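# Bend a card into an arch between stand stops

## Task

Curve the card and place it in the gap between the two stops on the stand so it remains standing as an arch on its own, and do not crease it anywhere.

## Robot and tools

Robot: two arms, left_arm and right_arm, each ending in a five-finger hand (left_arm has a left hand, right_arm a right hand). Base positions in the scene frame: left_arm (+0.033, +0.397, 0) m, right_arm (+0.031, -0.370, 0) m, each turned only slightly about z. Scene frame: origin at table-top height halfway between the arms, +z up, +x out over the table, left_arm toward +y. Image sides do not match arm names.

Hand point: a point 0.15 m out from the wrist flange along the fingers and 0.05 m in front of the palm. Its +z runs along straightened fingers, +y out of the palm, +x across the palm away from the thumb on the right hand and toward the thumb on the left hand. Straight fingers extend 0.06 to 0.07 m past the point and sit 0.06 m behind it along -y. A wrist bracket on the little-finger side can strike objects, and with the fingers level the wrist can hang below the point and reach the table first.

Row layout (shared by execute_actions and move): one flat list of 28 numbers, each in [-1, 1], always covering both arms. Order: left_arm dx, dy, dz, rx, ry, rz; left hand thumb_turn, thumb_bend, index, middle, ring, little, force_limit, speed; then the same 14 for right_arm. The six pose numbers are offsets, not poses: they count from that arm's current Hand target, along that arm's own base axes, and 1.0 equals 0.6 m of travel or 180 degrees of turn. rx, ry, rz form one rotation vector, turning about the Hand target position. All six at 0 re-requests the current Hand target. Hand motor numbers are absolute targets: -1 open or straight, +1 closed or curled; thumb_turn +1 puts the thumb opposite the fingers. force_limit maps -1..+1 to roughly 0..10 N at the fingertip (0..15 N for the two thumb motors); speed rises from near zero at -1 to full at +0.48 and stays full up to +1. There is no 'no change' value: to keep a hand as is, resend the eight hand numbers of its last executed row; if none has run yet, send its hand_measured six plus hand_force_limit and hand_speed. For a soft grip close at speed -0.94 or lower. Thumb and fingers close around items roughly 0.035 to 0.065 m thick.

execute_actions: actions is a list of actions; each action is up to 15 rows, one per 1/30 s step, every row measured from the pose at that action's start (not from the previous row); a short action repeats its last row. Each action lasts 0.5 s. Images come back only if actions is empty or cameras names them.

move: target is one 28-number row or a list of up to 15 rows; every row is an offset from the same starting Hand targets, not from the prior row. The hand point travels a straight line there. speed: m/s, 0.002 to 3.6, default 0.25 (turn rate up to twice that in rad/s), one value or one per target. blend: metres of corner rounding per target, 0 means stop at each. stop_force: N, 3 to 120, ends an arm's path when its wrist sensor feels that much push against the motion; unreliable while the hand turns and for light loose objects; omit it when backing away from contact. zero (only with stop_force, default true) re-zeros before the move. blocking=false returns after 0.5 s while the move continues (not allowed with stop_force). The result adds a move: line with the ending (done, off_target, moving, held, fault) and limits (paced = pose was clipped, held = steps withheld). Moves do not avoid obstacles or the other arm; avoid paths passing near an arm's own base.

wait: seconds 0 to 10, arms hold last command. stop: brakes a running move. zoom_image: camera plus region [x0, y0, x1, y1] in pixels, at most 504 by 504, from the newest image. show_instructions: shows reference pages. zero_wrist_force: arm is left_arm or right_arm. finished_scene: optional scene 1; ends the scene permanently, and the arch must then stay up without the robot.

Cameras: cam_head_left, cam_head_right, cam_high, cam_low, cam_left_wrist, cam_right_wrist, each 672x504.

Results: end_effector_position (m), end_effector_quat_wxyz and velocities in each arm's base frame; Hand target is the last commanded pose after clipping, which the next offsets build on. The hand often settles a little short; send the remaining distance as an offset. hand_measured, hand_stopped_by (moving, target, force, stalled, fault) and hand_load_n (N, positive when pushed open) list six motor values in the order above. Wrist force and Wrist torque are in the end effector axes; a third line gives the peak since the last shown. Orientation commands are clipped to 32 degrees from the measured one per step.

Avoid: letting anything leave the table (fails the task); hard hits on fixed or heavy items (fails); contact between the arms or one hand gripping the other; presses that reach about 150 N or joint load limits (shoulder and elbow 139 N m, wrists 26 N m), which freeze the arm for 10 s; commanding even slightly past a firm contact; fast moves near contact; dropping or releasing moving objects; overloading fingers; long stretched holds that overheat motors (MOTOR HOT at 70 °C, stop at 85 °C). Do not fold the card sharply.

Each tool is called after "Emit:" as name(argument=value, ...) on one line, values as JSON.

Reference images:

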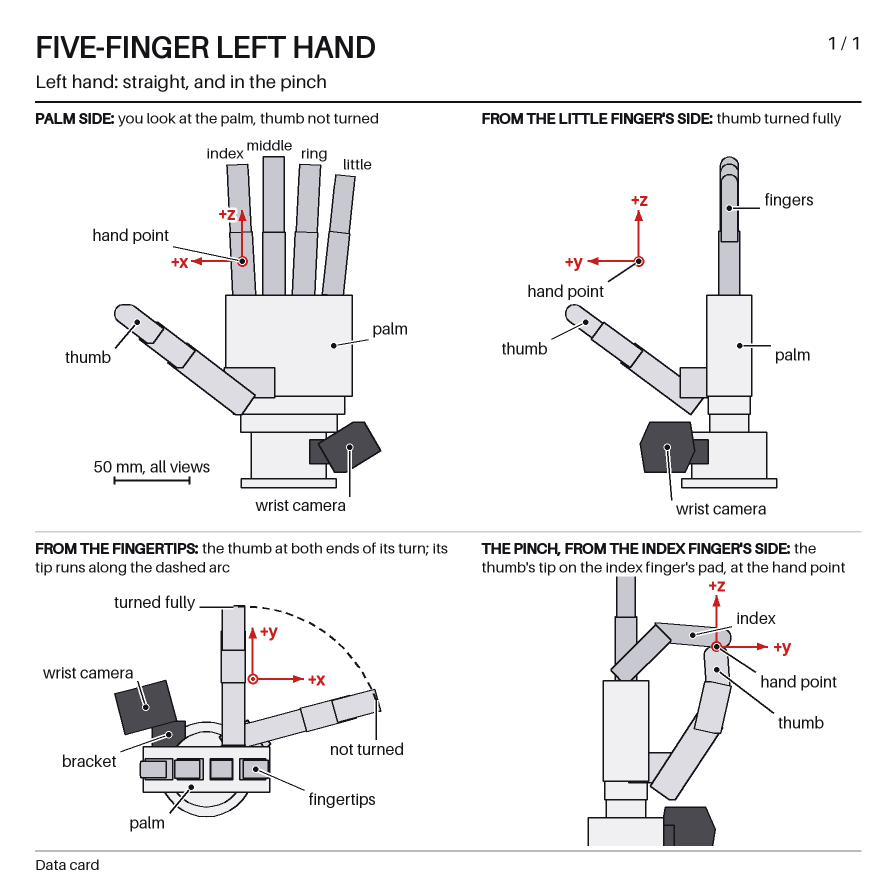

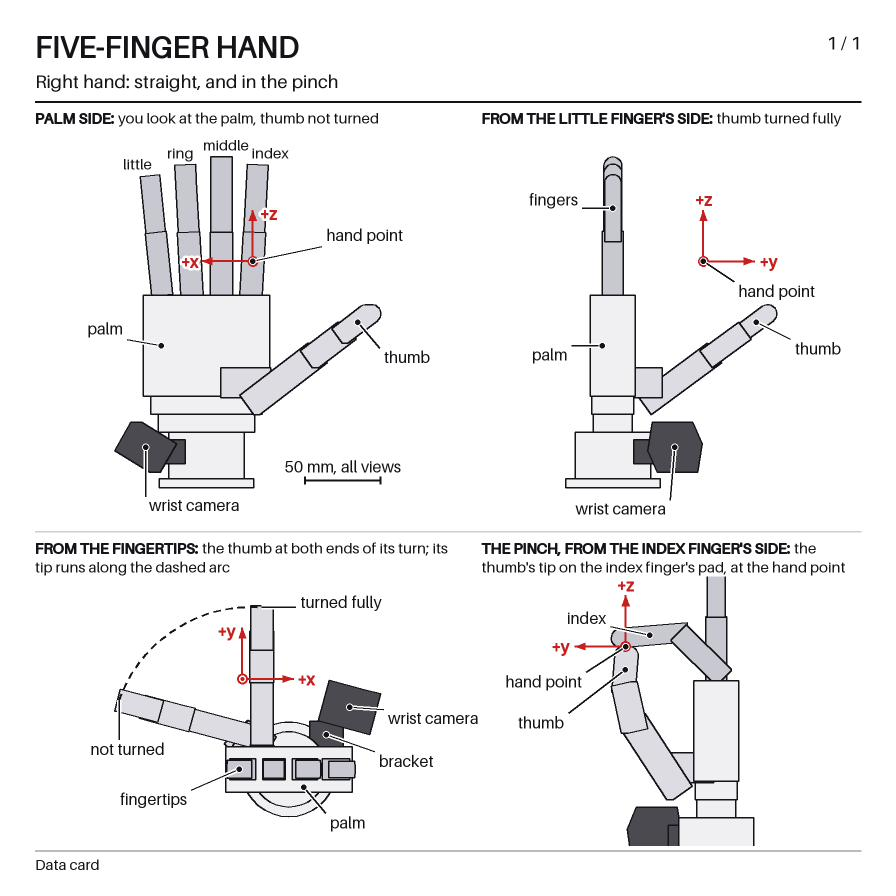

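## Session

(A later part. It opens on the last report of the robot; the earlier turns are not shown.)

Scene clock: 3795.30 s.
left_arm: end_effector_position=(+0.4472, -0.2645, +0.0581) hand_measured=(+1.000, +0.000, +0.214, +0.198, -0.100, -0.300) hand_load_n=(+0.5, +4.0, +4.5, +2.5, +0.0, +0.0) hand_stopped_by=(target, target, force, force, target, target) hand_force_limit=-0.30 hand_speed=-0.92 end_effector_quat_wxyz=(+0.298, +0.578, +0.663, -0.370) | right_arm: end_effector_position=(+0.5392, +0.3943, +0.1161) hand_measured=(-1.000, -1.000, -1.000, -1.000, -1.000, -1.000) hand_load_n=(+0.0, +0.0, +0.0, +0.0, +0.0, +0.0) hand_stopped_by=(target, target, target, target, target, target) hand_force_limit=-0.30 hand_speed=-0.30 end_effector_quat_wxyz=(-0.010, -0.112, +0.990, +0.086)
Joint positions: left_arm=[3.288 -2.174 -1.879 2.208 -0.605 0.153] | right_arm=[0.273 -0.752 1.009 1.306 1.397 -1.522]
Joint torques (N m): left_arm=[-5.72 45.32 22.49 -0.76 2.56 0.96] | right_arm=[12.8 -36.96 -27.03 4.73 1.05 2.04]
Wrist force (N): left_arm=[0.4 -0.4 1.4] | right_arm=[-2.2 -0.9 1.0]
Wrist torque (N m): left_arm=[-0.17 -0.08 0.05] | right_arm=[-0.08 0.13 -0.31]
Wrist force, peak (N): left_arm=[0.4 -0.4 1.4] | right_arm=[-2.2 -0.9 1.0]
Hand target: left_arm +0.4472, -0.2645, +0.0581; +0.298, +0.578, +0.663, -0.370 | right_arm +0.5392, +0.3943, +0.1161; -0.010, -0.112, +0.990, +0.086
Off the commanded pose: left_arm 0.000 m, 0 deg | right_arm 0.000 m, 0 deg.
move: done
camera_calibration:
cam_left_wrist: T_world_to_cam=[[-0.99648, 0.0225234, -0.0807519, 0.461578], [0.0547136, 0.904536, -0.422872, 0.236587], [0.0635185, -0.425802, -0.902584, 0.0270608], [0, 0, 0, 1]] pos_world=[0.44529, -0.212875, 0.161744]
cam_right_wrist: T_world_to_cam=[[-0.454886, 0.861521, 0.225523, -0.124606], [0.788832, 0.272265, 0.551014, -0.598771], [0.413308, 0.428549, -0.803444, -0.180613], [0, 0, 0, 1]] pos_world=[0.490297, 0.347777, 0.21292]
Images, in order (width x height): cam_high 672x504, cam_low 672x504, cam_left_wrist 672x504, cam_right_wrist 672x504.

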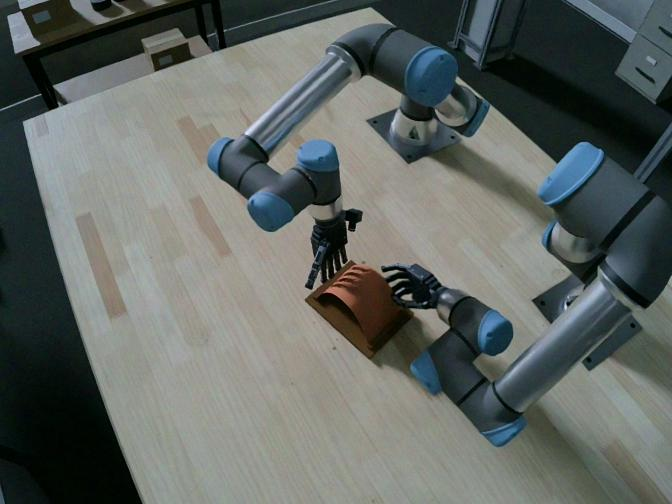

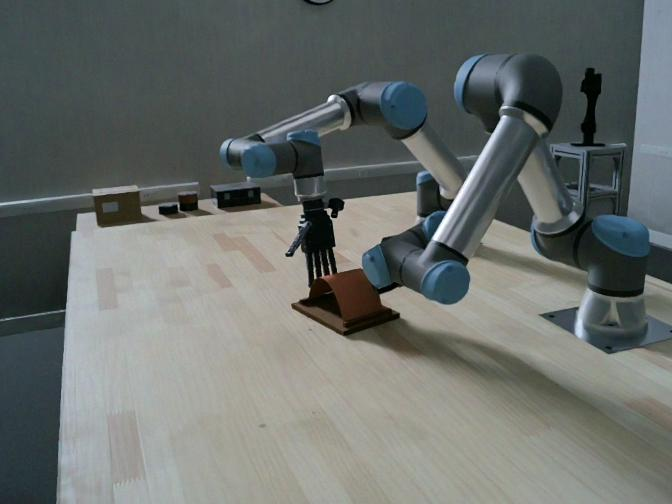

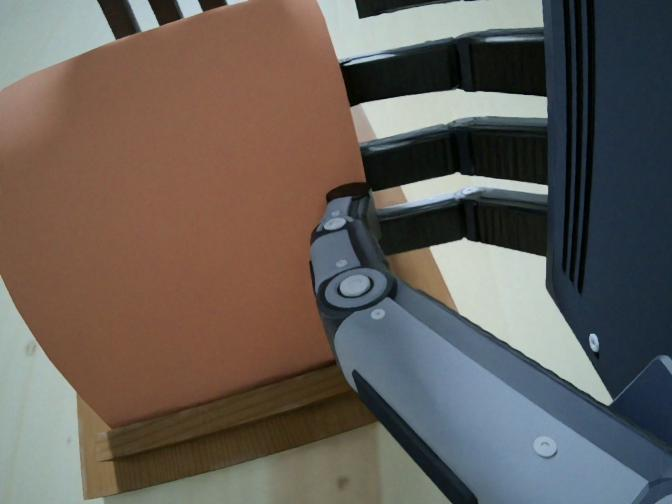

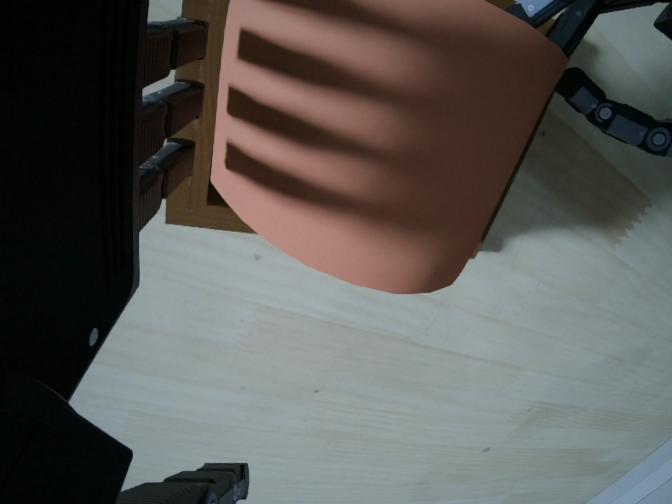

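Emit:
move(target=[0,0,0,0,0,0,1,0,0.5,0.5,-0.1,-0.3,-0.3,-0.92,-0.00558,0.02438,0,0,0,0,-1,-1,-1,-1,-1,-1,-0.3,-0.3], speed=0.03, cameras=["cam_right_wrist","cam_low","cam_high"])

Emit:
zoom_image(camera="cam_low", region=[280, 250, 400, 340])

Emit:
zoom_image(camera="cam_right_wrist", region=[130, 0, 350, 260])

Scene clock: 3815.47 s.
left_arm: end_effector_position=(+0.4472, -0.2645, +0.0581) hand_measured=(+1.000, +0.000, +0.214, +0.198, -0.100, -0.300) hand_load_n=(+0.5, +4.0, +4.5, +2.5, +0.0, +0.0) hand_stopped_by=(target, target, force, force, target, target) hand_force_limit=-0.30 hand_speed=-0.92 end_effector_quat_wxyz=(+0.298, +0.578, +0.663, -0.370) | right_arm: end_effector_position=(+0.5359, +0.4089, +0.1161) hand_measured=(-1.000, -1.000, -1.000, -1.000, -1.000, -1.000) hand_load_n=(+0.0, +0.0, +0.0, +0.0, +0.0, +0.0) hand_stopped_by=(target, target, target, target, target, target) hand_force_limit=-0.30 hand_speed=-0.30 end_effector_quat_wxyz=(-0.010, -0.112, +0.990, +0.086)
Joint positions: left_arm=[3.288 -2.174 -1.879 2.208 -0.605 0.153] | right_arm=[0.298 -0.741 0.988 1.312 1.397 -1.497]
Joint torques (N m): left_arm=[-5.43 45.42 22.04 -0.94 2.53 0.77] | right_arm=[12.86 -38.74 -29.17 4.7 0.96 2]
Wrist force (N): left_arm=[0.9 -0.5 0.8] | right_arm=[-1.8 -1.2 0.9]
Wrist torque (N m): left_arm=[-0.15 -0.16 0.08] | right_arm=[-0.06 0.08 -0.30]
Wrist force, peak (N): left_arm=[0.4 -0.5 1.4] | right_arm=[-2.1 -0.9 1.0]
Hand target: left_arm +0.4472, -0.2645, +0.0581; +0.298, +0.578, +0.663, -0.370 | right_arm +0.5359, +0.4090, +0.1161; -0.010, -0.112, +0.990, +0.086
Off the commanded pose: left_arm 0.000 m, 0 deg | right_arm 0.000 m, 0 deg.
move: done
camera_calibration:
cam_right_wrist: T_world_to_cam=[[-0.454886, 0.861521, 0.225523, -0.138685], [0.788832, 0.272265, 0.551014, -0.600143], [0.413308, 0.428549, -0.803444, -0.185506], [0, 0, 0, 1]] pos_world=[0.486997, 0.362377, 0.21292]
Images, in order (width x height): cam_high 672x504, cam_low 672x504, cam_right_wrist 672x504.

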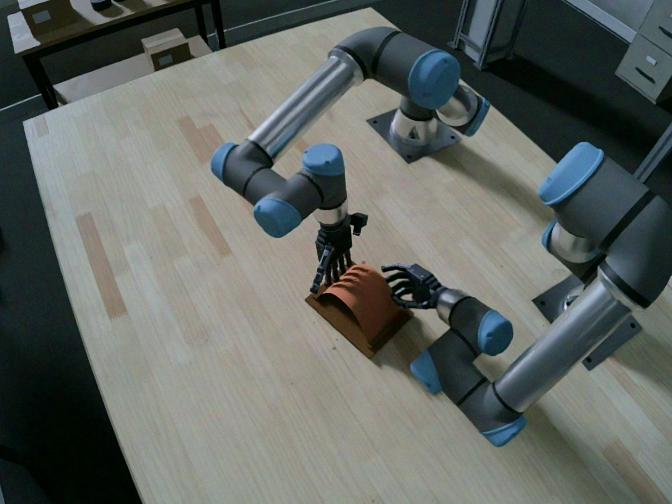

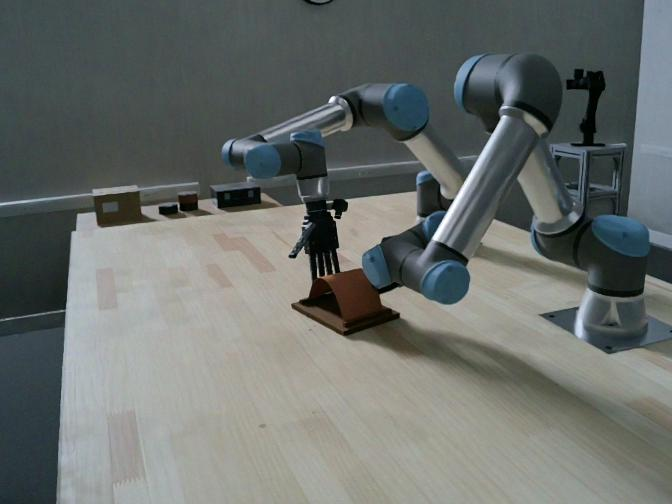

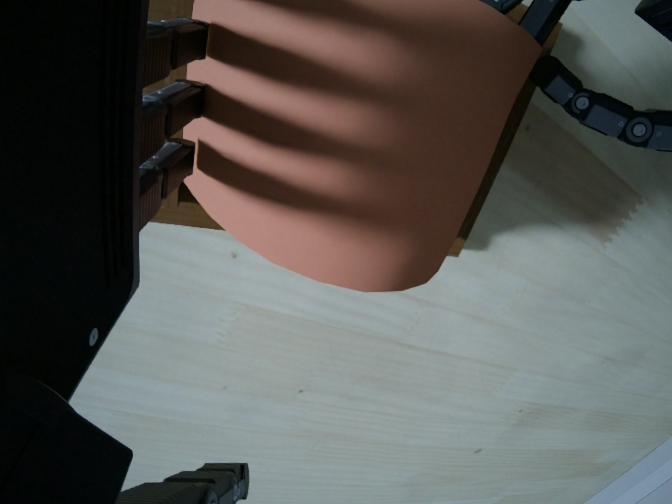

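Scaled by 4.200.

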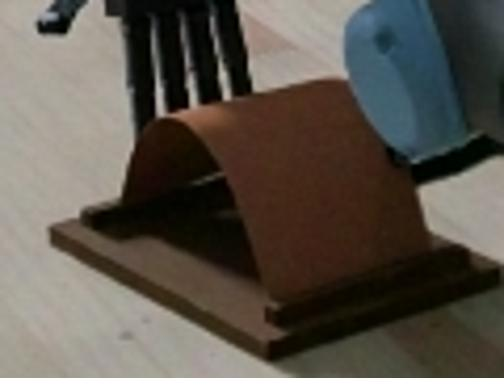

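Scaled by 1.938 from the camera's 672x504 image, which has a finer 960x720 frame.

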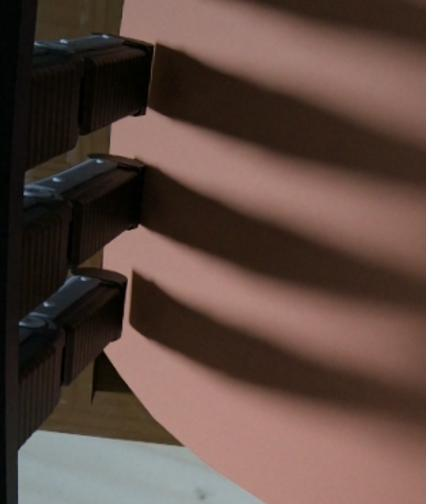

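Emit:
move(target=[0,0,0,0,0,0,1,0,0.5,0.5,-0.1,-0.3,-0.3,-0.92,-0.00112,0.00488,0,0,0,0,-1,-1,-1,-1,-1,-1,-0.3,-0.3], speed=0.02, cameras=["cam_right_wrist","cam_low","cam_high"])

Emit:
zoom_image(camera="cam_low", region=[285, 270, 345, 320])

Emit:
zoom_image(camera="cam_right_wrist", region=[130, 0, 350, 260])

Scene clock: 3822.80 s.
left_arm: end_effector_position=(+0.4472, -0.2645, +0.0581) hand_measured=(+1.000, +0.000, +0.214, +0.198, -0.100, -0.300) hand_load_n=(+0.5, +4.0, +4.5, +2.5, +0.0, +0.0) hand_stopped_by=(target, target, force, force, target, target) hand_force_limit=-0.30 hand_speed=-0.92 end_effector_quat_wxyz=(+0.298, +0.578, +0.663, -0.370) | right_arm: end_effector_position=(+0.5352, +0.4118, +0.1161) hand_measured=(-1.000, -1.000, -1.000, -1.000, -1.000, -1.000) hand_load_n=(+0.0, +0.0, +0.0, +0.5, +0.0, +0.0) hand_stopped_by=(target, target, target, target, target, target) hand_force_limit=-0.30 hand_speed=-0.30 end_effector_quat_wxyz=(-0.010, -0.112, +0.990, +0.086)
Joint positions: left_arm=[3.288 -2.174 -1.879 2.208 -0.605 0.153] | right_arm=[0.303 -0.738 0.983 1.313 1.397 -1.492]
Joint torques (N m): left_arm=[-4.18 45.3 21.71 -0.92 2.52 0.75] | right_arm=[12.01 -38.46 -25.97 4.66 0.73 2.07]
Wrist force (N): left_arm=[0.2 -0.5 0.9] | right_arm=[-1.9 -1.7 0.8]
Wrist torque (N m): left_arm=[-0.14 -0.05 0.03] | right_arm=[-0.03 0.09 -0.31]
Wrist force, peak (N): left_arm=[0.6 -0.2 1.4] | right_arm=[-1.9 -1.8 0.8]
Hand target: left_arm +0.4472, -0.2645, +0.0581; +0.298, +0.578, +0.663, -0.370 | right_arm +0.5352, +0.4119, +0.1161; -0.010, -0.112, +0.990, +0.086
Off the commanded pose: left_arm 0.000 m, 0 deg | right_arm 0.000 m, 0 deg.
move: done
camera_calibration:
cam_right_wrist: T_world_to_cam=[[-0.454886, 0.861521, 0.225523, -0.141502], [0.788832, 0.272265, 0.551014, -0.600381], [0.413308, 0.428549, -0.803444, -0.18646], [0, 0, 0, 1]] pos_world=[0.486297, 0.365277, 0.21292]
Images, in order (width x height): cam_high 672x504, cam_low 672x504, cam_right_wrist 672x504.

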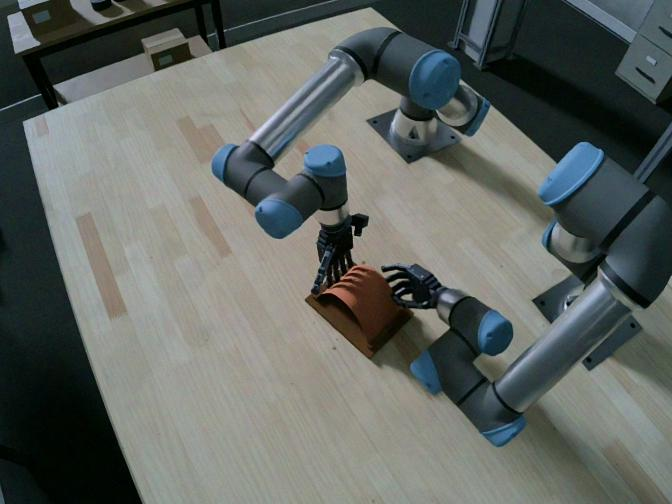

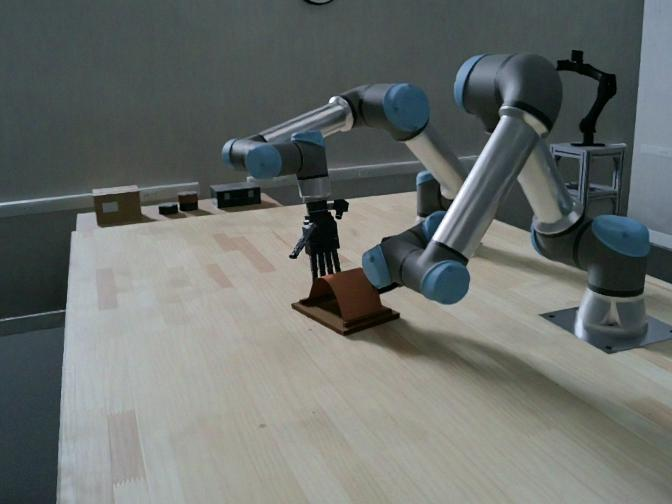

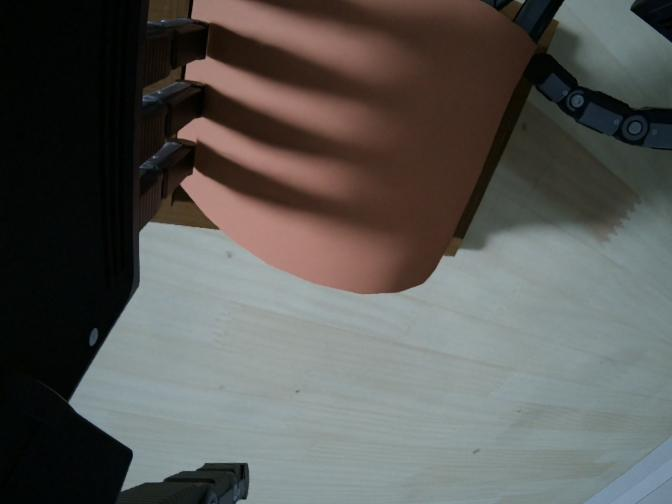

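Scaled by 8.400.

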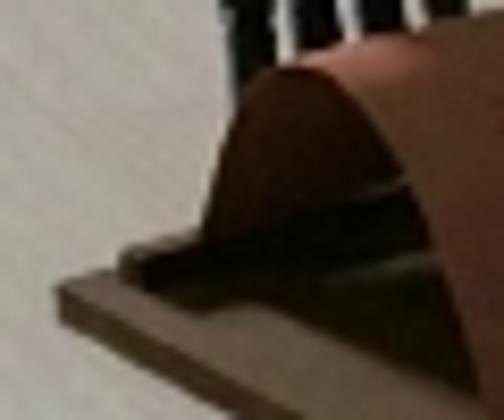

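Scaled by 1.938 from the camera's 672x504 image, which has a finer 960x720 frame.

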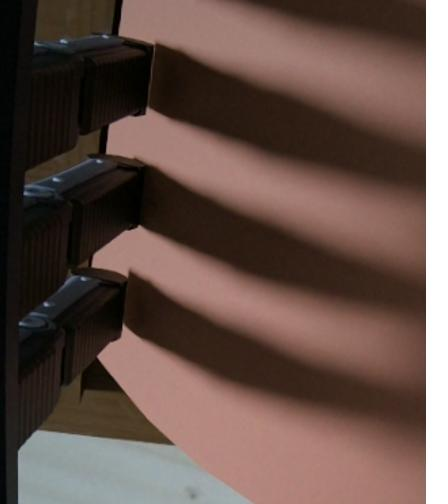

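Emit:
move(target=[[0,0,0,0,0,0,1,0,0.5,0.5,-0.1,-0.3,-0.3,-0.92,-0.00074,0.00325,0,0,0,0,-1,-1,-1,-1,-1,-1,-0.3,-0.3],[0,0,0,0,0,0,1,0,0.5,0.5,-0.1,-0.3,-0.3,-0.92,0.00332,0.00418,-0.01167,0,0,0,-1,-1,-1,-1,-1,-1,-0.3,-0.3]], speed=0.02, cameras=["cam_right_wrist","cam_low","cam_high"])

Emit:
zoom_image(camera="cam_low", region=[285, 270, 345, 320])

Emit:
zoom_image(camera="cam_right_wrist", region=[130, 0, 350, 260])

Scene clock: 3836.40 s.
left_arm: end_effector_position=(+0.4472, -0.2645, +0.0581) hand_measured=(+1.000, +0.000, +0.214, +0.198, -0.100, -0.300) hand_load_n=(+0.5, +4.0, +4.5, +3.0, +0.0, +0.0) hand_stopped_by=(target, target, force, force, target, target) hand_force_limit=-0.30 hand_speed=-0.92 end_effector_quat_wxyz=(+0.298, +0.578, +0.663, -0.370) | right_arm: end_effector_position=(+0.5371, +0.4145, +0.1092) hand_measured=(-1.000, -1.000, -1.000, -1.000, -1.000, -1.000) hand_load_n=(+0.0, +0.0, +0.0, +0.0, +0.0, +0.0) hand_stopped_by=(target, target, target, target, target, target) hand_force_limit=-0.30 hand_speed=-0.30 end_effector_quat_wxyz=(-0.010, -0.112, +0.990, +0.086)
Joint positions: left_arm=[3.288 -2.174 -1.879 2.208 -0.605 0.153] | right_arm=[0.306 -0.725 0.977 1.305 1.397 -1.489]
Joint torques (N m): left_arm=[-3.03 45.17 22.23 -1.09 2.47 0.76] | right_arm=[-8.46 -38.65 -27.3 0.29 0.71 -1.42]
Wrist force (N): left_arm=[0.4 -0.3 1.0] | right_arm=[-1.7 -1.7 0.7]
Wrist torque (N m): left_arm=[-0.13 -0.07 0.04] | right_arm=[-0.03 0.08 -0.30]
Wrist force, peak (N): left_arm=[0.5 -0.4 1.4] | right_arm=[-2.1 -2.0 0.8]
Hand target: left_arm +0.4472, -0.2645, +0.0581; +0.298, +0.578, +0.663, -0.370 | right_arm +0.5372, +0.4144, +0.1091; -0.010, -0.112, +0.990, +0.086
Off the commanded pose: left_arm 0.000 m, 0 deg | right_arm 0.000 m, 0 deg.
move: done
camera_calibration:
cam_right_wrist: T_world_to_cam=[[-0.454989, 0.86146, 0.225547, -0.141253], [0.788782, 0.272327, 0.551055, -0.598792], [0.41329, 0.428631, -0.80341, -0.193932], [0, 0, 0, 1]] pos_world=[0.488198, 0.367877, 0.20602]
Images, in order (width x height): cam_high 672x504, cam_low 672x504, cam_right_wrist 672x504.

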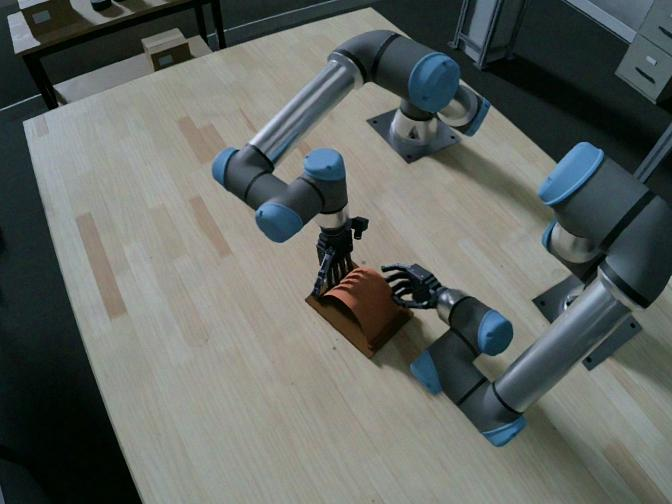

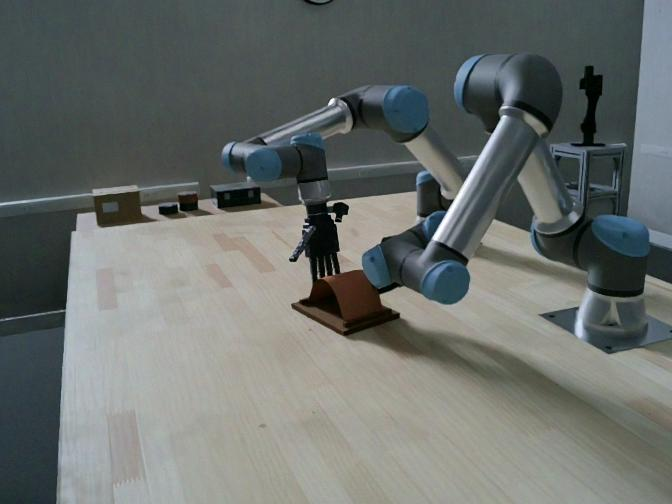

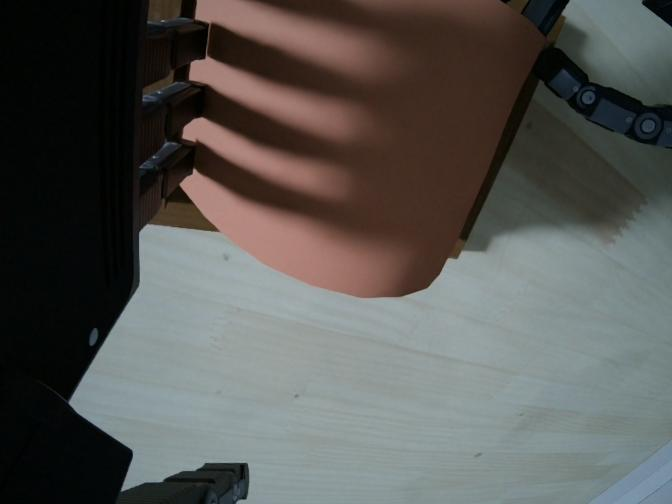

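Scaled by 8.400.

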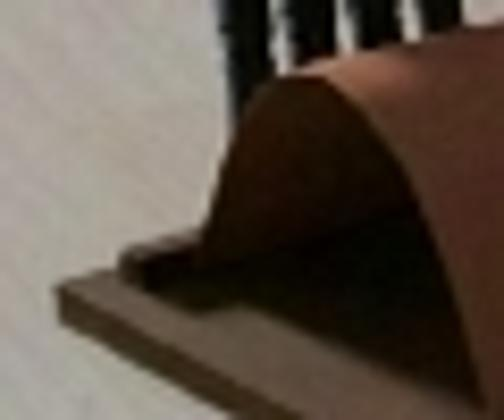

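Scaled by 1.938 from the camera's 672x504 image, which has a finer 960x720 frame.

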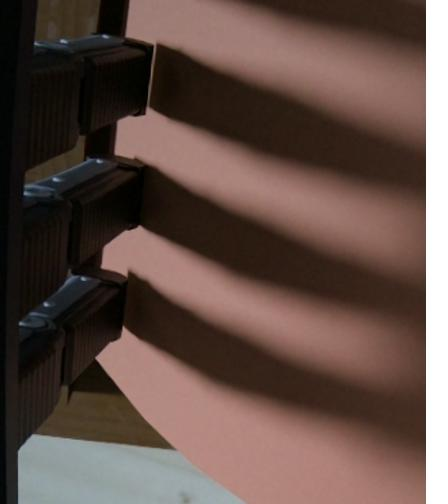

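Emit:
move(target=[0,0,0,0,0,0,1,0,0.5,0.5,-0.1,-0.3,-0.3,-0.92,0.00406,0.00093,-0.01167,0,0,0,-1,-1,-1,-1,-1,-1,-0.3,-0.3], speed=0.02, cameras=["cam_right_wrist","cam_low","cam_high"])

Emit:
zoom_image(camera="cam_low", region=[285, 270, 345, 320])

Emit:
zoom_image(camera="cam_right_wrist", region=[130, 0, 350, 260])

Emit:
zoom_image(camera="cam_high", region=[300, 250, 370, 310])

Scene clock: 3844.80 s.
left_arm: end_effector_position=(+0.4472, -0.2645, +0.0581) hand_measured=(+1.000, +0.000, +0.214, +0.198, -0.100, -0.300) hand_load_n=(+0.5, +4.0, +5.0, +3.0, +0.0, +0.0) hand_stopped_by=(target, target, force, force, target, target) hand_force_limit=-0.30 hand_speed=-0.92 end_effector_quat_wxyz=(+0.298, +0.578, +0.663, -0.370) | right_arm: end_effector_position=(+0.5396, +0.4149, +0.1022) hand_measured=(-1.000, -1.000, -1.000, -1.000, -1.000, -1.000) hand_load_n=(+0.0, +0.0, +0.0, +0.0, +0.0, +0.0) hand_stopped_by=(target, target, target, target, target, target) hand_force_limit=-0.30 hand_speed=-0.30 end_effector_quat_wxyz=(-0.010, -0.112, +0.990, +0.086)
Joint positions: left_arm=[3.288 -2.174 -1.879 2.208 -0.605 0.153] | right_arm=[0.306 -0.713 0.974 1.297 1.397 -1.489]
Joint torques (N m): left_arm=[-1.11 45.1 22.22 -1.12 2.5 0.66] | right_arm=[-10.39 -37.97 -27.96 0.09 0.35 -1.45]
Wrist force (N): left_arm=[0.8 -0.4 0.8] | right_arm=[-1.3 -1.1 -0.9]
Wrist torque (N m): left_arm=[-0.14 -0.11 0.06] | right_arm=[0.03 0.13 -0.25]
Wrist force, peak (N): left_arm=[1.0 -0.4 1.1] | right_arm=[-1.9 -1.9 1.0]
Hand target: left_arm +0.4472, -0.2645, +0.0581; +0.298, +0.578, +0.663, -0.370 | right_arm +0.5396, +0.4150, +0.1021; -0.010, -0.112, +0.990, +0.086
Off the commanded pose: left_arm 0.000 m, 0 deg | right_arm 0.000 m, 0 deg.
move: done
camera_calibration:
cam_right_wrist: T_world_to_cam=[[-0.454886, 0.861521, 0.225523, -0.139014], [0.788832, 0.272265, 0.551014, -0.596981], [0.413308, 0.428549, -0.803444, -0.200855], [0, 0, 0, 1]] pos_world=[0.490697, 0.368377, 0.19892]
Images, in order (width x height): cam_high 672x504, cam_low 672x504, cam_right_wrist 672x504.

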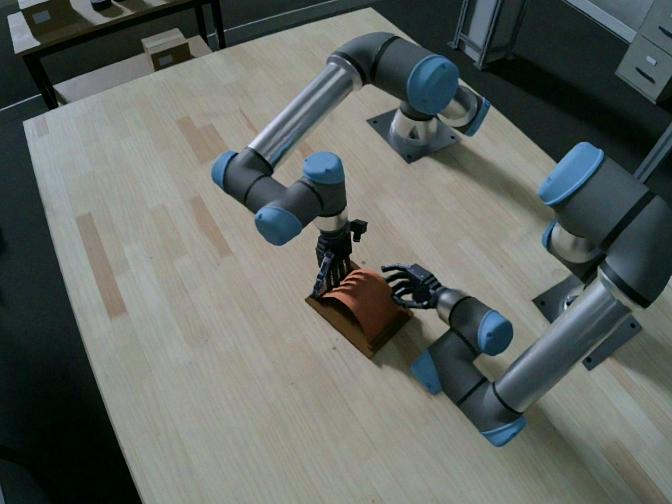

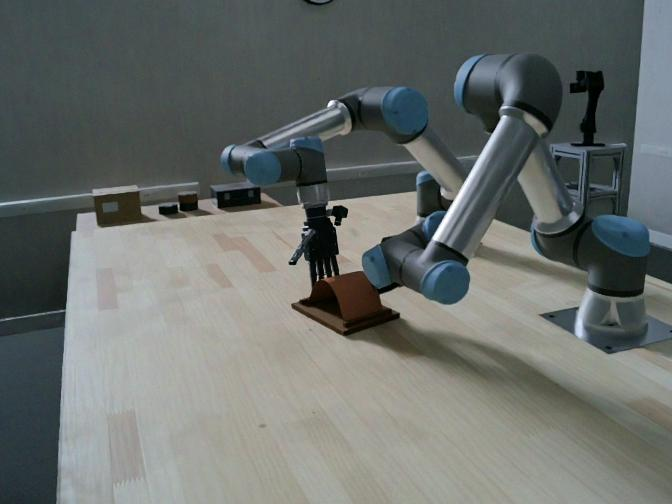

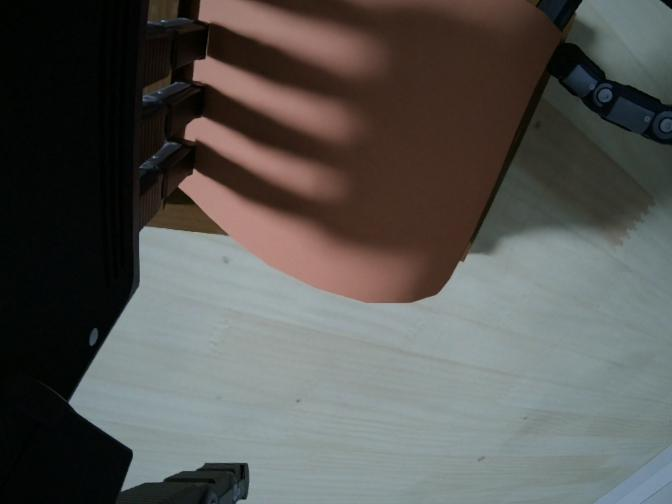

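Scaled by 8.400.

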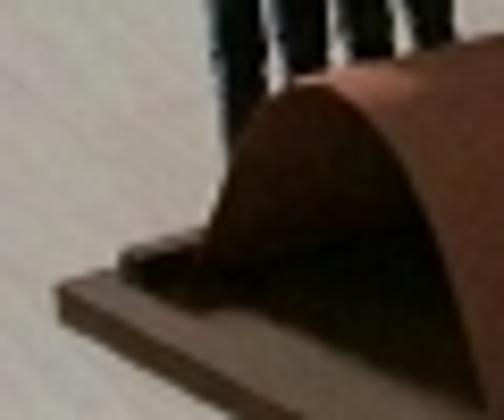

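Scaled by 1.938 from the camera's 672x504 image, which has a finer 960x720 frame.

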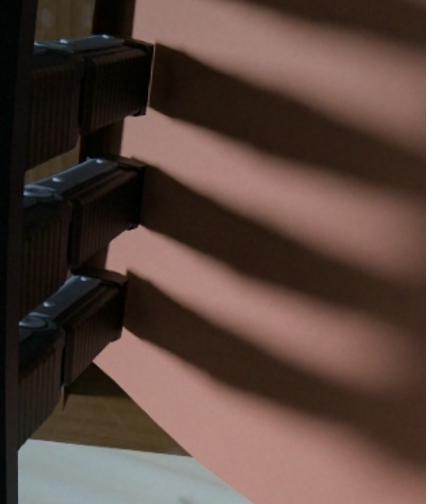

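Scaled by 7.200.

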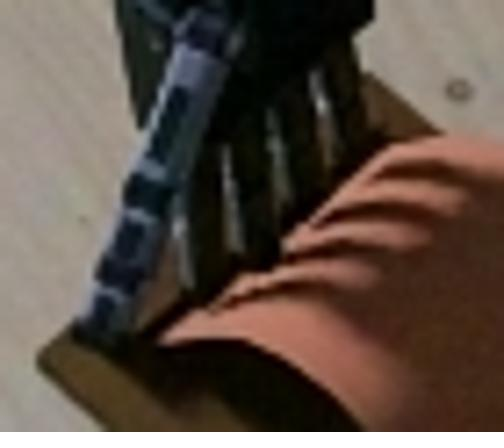

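Emit:
move(target=[0,0,0,0,0,0,1,0,0.5,0.5,-0.1,-0.3,-0.3,-0.92,0.00186,-0.00813,0,0,0,0,-1,-1,-1,-1,-1,-1,-0.3,-0.3], speed=0.015, cameras=["cam_right_wrist","cam_low"])

Emit:
zoom_image(camera="cam_low", region=[285, 270, 345, 320])

Emit:
zoom_image(camera="cam_right_wrist", region=[130, 0, 350, 260])

Scene clock: 3862.30 s.
left_arm: end_effector_position=(+0.4472, -0.2645, +0.0581) hand_measured=(+1.000, +0.000, +0.214, +0.198, -0.100, -0.300) hand_load_n=(+1.0, +4.0, +4.5, +3.5, +0.0, +0.0) hand_stopped_by=(target, target, force, force, target, target) hand_force_limit=-0.30 hand_speed=-0.92 end_effector_quat_wxyz=(+0.298, +0.578, +0.663, -0.370) | right_arm: end_effector_position=(+0.5407, +0.4102, +0.1021) hand_measured=(-1.000, -1.000, -1.000, -1.000, -1.000, -1.000) hand_load_n=(+0.0, +0.0, +0.0, +0.0, +0.0, +0.5) hand_stopped_by=(target, target, target, target, target, target) hand_force_limit=-0.30 hand_speed=-0.30 end_effector_quat_wxyz=(-0.010, -0.112, +0.990, +0.086)
Joint positions: left_arm=[3.288 -2.174 -1.879 2.208 -0.605 0.153] | right_arm=[0.298 -0.717 0.981 1.294 1.397 -1.497]
Joint torques (N m): left_arm=[-1.27 44.95 22.22 -1.13 2.39 0.74] | right_arm=[-12.01 -57.71 -5.54 0.09 -1.48 -1.14]
Wrist force (N): left_arm=[0.5 -0.2 1.2] | right_arm=[-1.6 -1.1 0.6]
Wrist torque (N m): left_arm=[-0.15 -0.08 0.04] | right_arm=[-0.04 0.09 -0.20]
Wrist force, peak (N): left_arm=[0.7 -0.2 1.4] | right_arm=[-1.5 -1.2 -1.2]
Hand target: left_arm +0.4472, -0.2645, +0.0581; +0.298, +0.578, +0.663, -0.370 | right_arm +0.5407, +0.4101, +0.1021; -0.010, -0.112, +0.990, +0.086
Off the commanded pose: left_arm 0.000 m, 0 deg | right_arm 0.000 m, 0 deg.
move: done
camera_calibration:
cam_right_wrist: T_world_to_cam=[[-0.454869, 0.861527, 0.225535, -0.134391], [0.788842, 0.272246, 0.551009, -0.596539], [0.413308, 0.428548, -0.803444, -0.199253], [0, 0, 0, 1]] pos_world=[0.491797, 0.363577, 0.19892]
Images, in order (width x height): cam_low 672x504, cam_right_wrist 672x504.

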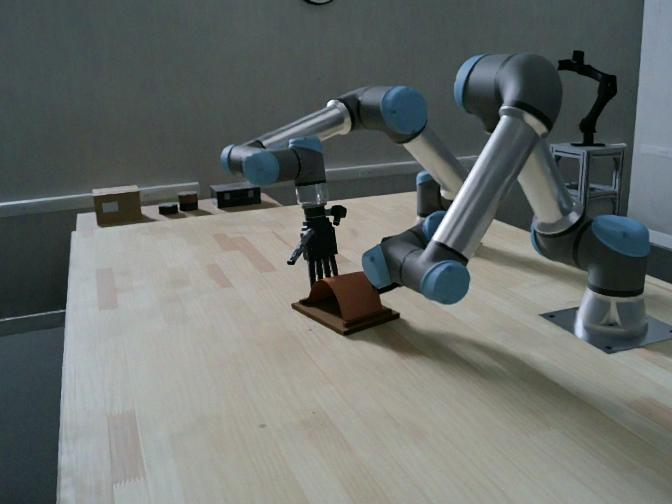

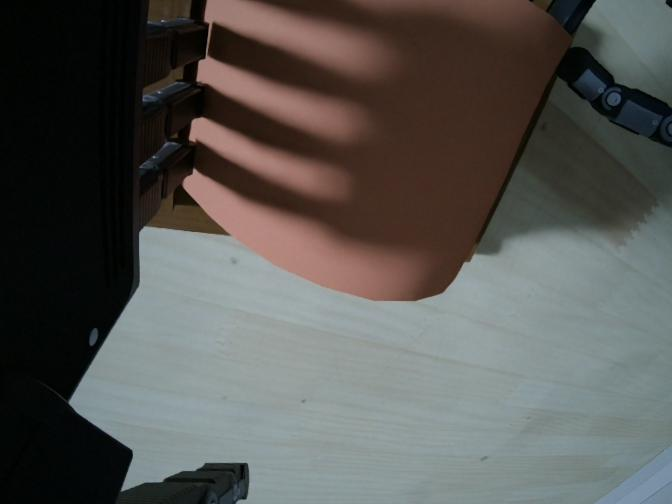

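Scaled by 8.400.

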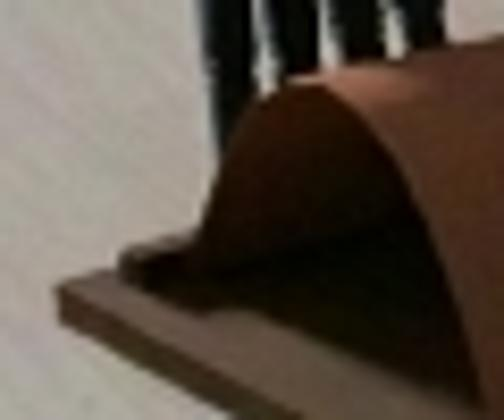

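Scaled by 1.938 from the camera's 672x504 image, which has a finer 960x720 frame.

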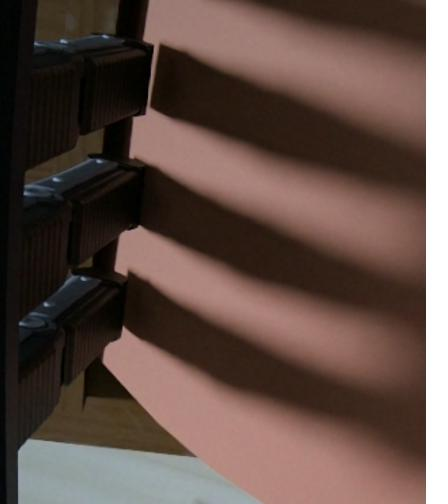

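Emit:
move(target=[0,0,0,0,0,0,1,0,0.5,0.5,-0.1,-0.3,-0.3,-0.92,0.00706,-0.03088,0.01,0,0,0,-1,-1,-1,-1,-1,-1,-0.3,-0.3], speed=0.03, cameras=["cam_right_wrist","cam_low","cam_high","cam_head_right","cam_left_wrist"])

Emit:
zoom_image(camera="cam_low", region=[285, 270, 345, 320])

Emit:
zoom_image(camera="cam_right_wrist", region=[150, 0, 370, 260])

Emit:
zoom_image(camera="cam_head_right", region=[300, 320, 350, 370])

Scene clock: 3881.83 s.
left_arm: end_effector_position=(+0.4472, -0.2645, +0.0581) hand_measured=(+1.000, +0.000, +0.214, +0.198, -0.100, -0.300) hand_load_n=(+0.5, +4.0, +4.5, +3.0, +0.0, +0.0) hand_stopped_by=(target, target, force, force, target, target) hand_force_limit=-0.30 hand_speed=-0.92 end_effector_quat_wxyz=(+0.298, +0.578, +0.663, -0.370) | right_arm: end_effector_position=(+0.5450, +0.3916, +0.1081) hand_measured=(-1.000, -1.000, -1.000, -1.000, -1.000, -1.000) hand_load_n=(+0.0, +0.0, +0.0, +0.0, +0.0, +0.0) hand_stopped_by=(target, target, target, target, target, target) hand_force_limit=-0.30 hand_speed=-0.30 end_effector_quat_wxyz=(-0.010, -0.112, +0.990, +0.086)
Joint positions: left_arm=[3.288 -2.174 -1.879 2.208 -0.605 0.153] | right_arm=[0.266 -0.735 1.001 1.299 1.397 -1.529]
Joint torques (N m): left_arm=[0.38 45.37 22.39 -1.17 2.47 0.57] | right_arm=[-9.7 -57.01 -7.84 4.83 -1.38 -1.21]
Wrist force (N): left_arm=[0.6 -0.1 1.0] | right_arm=[-1.9 -0.8 1.0]
Wrist torque (N m): left_arm=[-0.10 -0.11 0.05] | right_arm=[-0.06 0.09 -0.21]
Wrist force, peak (N): left_arm=[0.9 -0.1 1.5] | right_arm=[-2.0 -1.1 0.9]
Hand target: left_arm +0.4472, -0.2645, +0.0581; +0.298, +0.578, +0.663, -0.370 | right_arm +0.5450, +0.3915, +0.1081; -0.010, -0.112, +0.990, +0.086
Off the commanded pose: left_arm 0.000 m, 0 deg | right_arm 0.000 m, 0 deg.
move: done
camera_calibration:
cam_left_wrist: T_world_to_cam=[[-0.99648, 0.0225234, -0.0807519, 0.461578], [0.0547136, 0.904536, -0.422872, 0.236587], [0.0635185, -0.425802, -0.902584, 0.0270608], [0, 0, 0, 1]] pos_world=[0.44529, -0.212875, 0.161744]
cam_right_wrist: T_world_to_cam=[[-0.454869, 0.861527, 0.225535, -0.117873], [0.788842, 0.272246, 0.551009, -0.598067], [0.413308, 0.428548, -0.803444, -0.18832], [0, 0, 0, 1]] pos_world=[0.495997, 0.345077, 0.20482]
Images, in order (width x height): cam_head_right 672x504, cam_high 672x504, cam_low 672x504, cam_left_wrist 672x504, cam_right_wrist 672x504.

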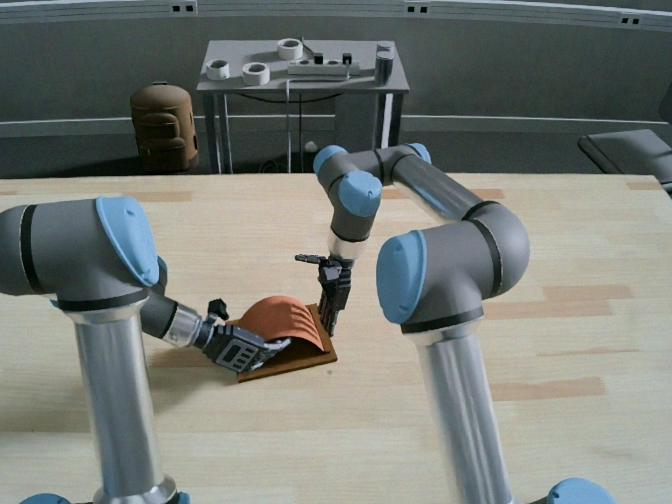

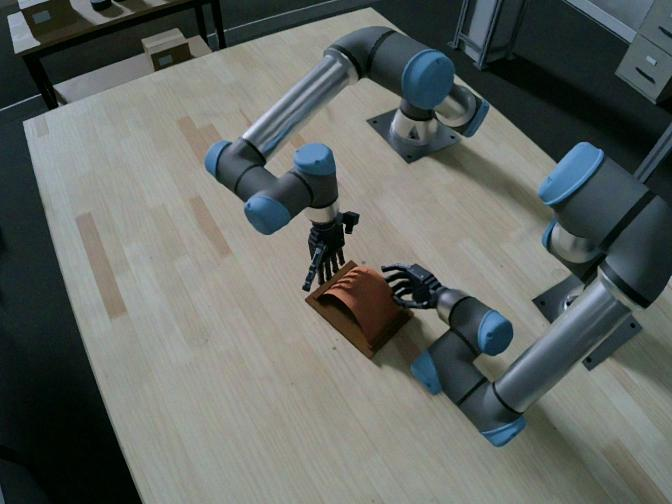

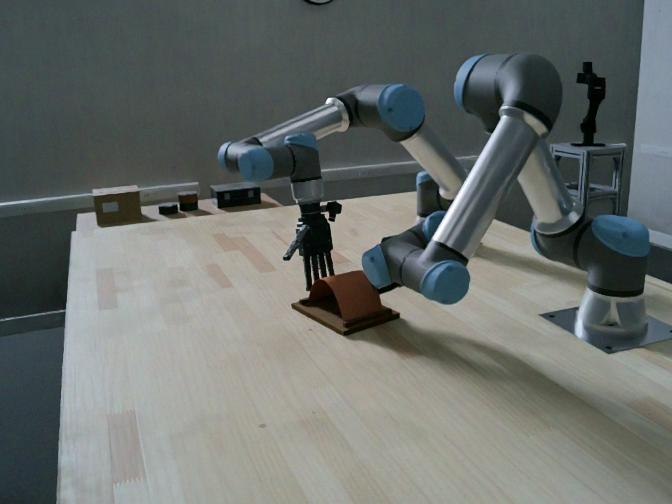

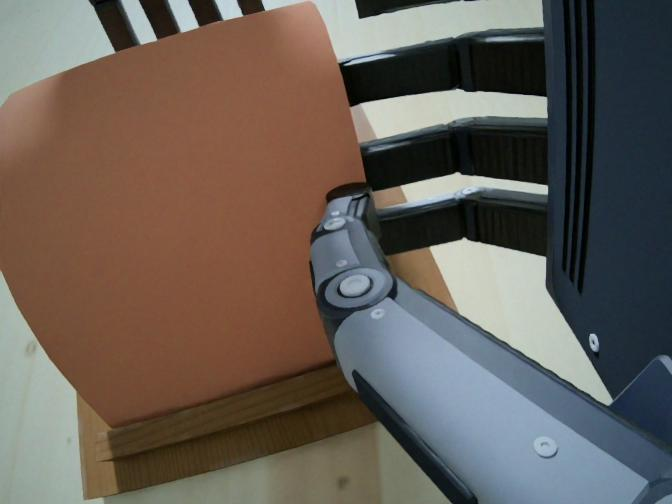

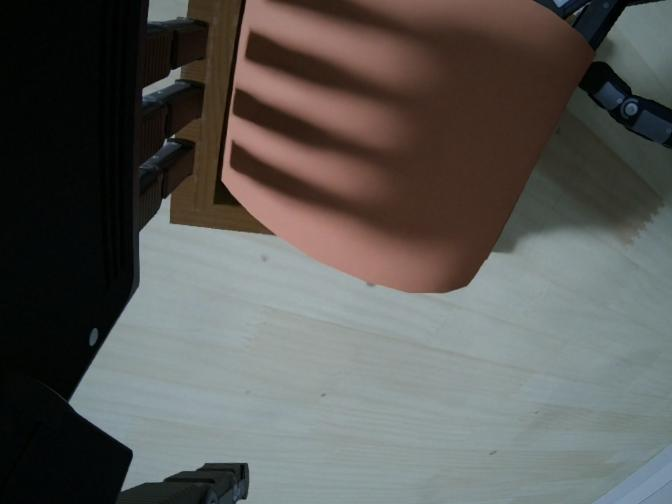

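Scaled by 8.400.

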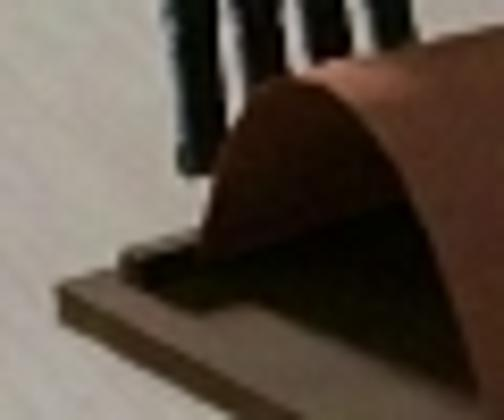

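Scaled by 1.938 from the camera's 672x504 image, which has a finer 960x720 frame.

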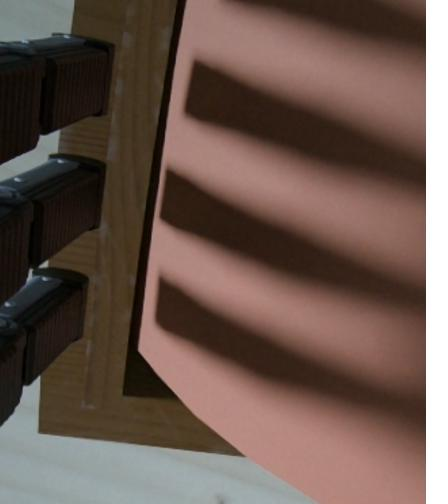

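Scaled by 10.080.

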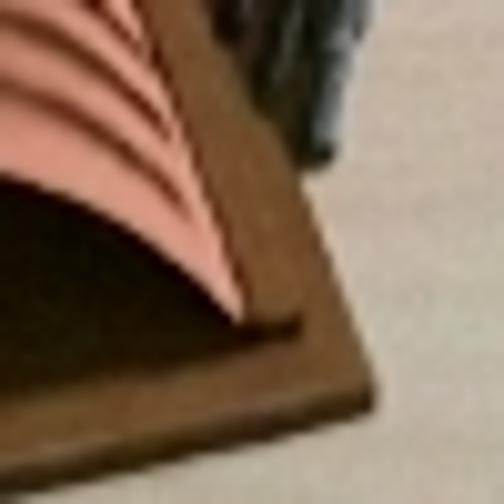

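Emit:
zoom_image(camera="cam_high", region=[300, 270, 350, 310])

Emit:
zoom_image(camera="cam_low", region=[292, 285, 322, 315])

Emit:
zoom_image(camera="cam_right_wrist", region=[200, 120, 280, 220])

Scaled by 10.080.

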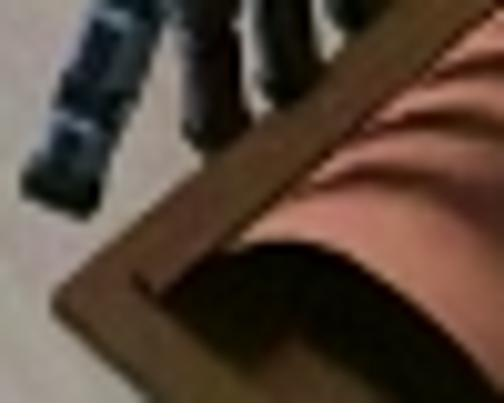

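Scaled by 16.800.

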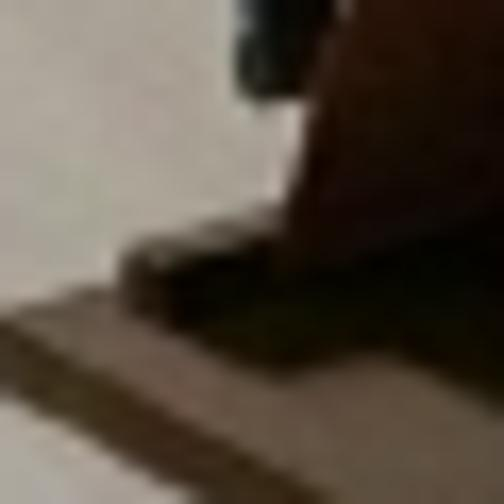

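Scaled by 5.040 from the camera's 672x504 image, which has a finer 960x720 frame.

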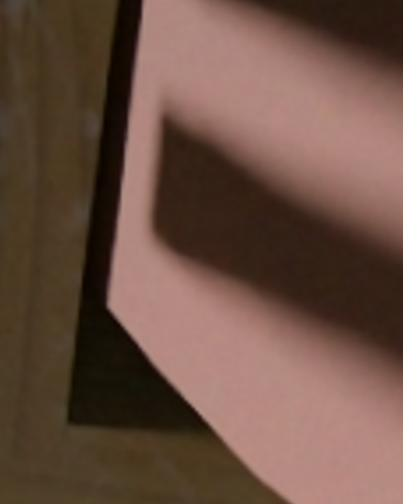

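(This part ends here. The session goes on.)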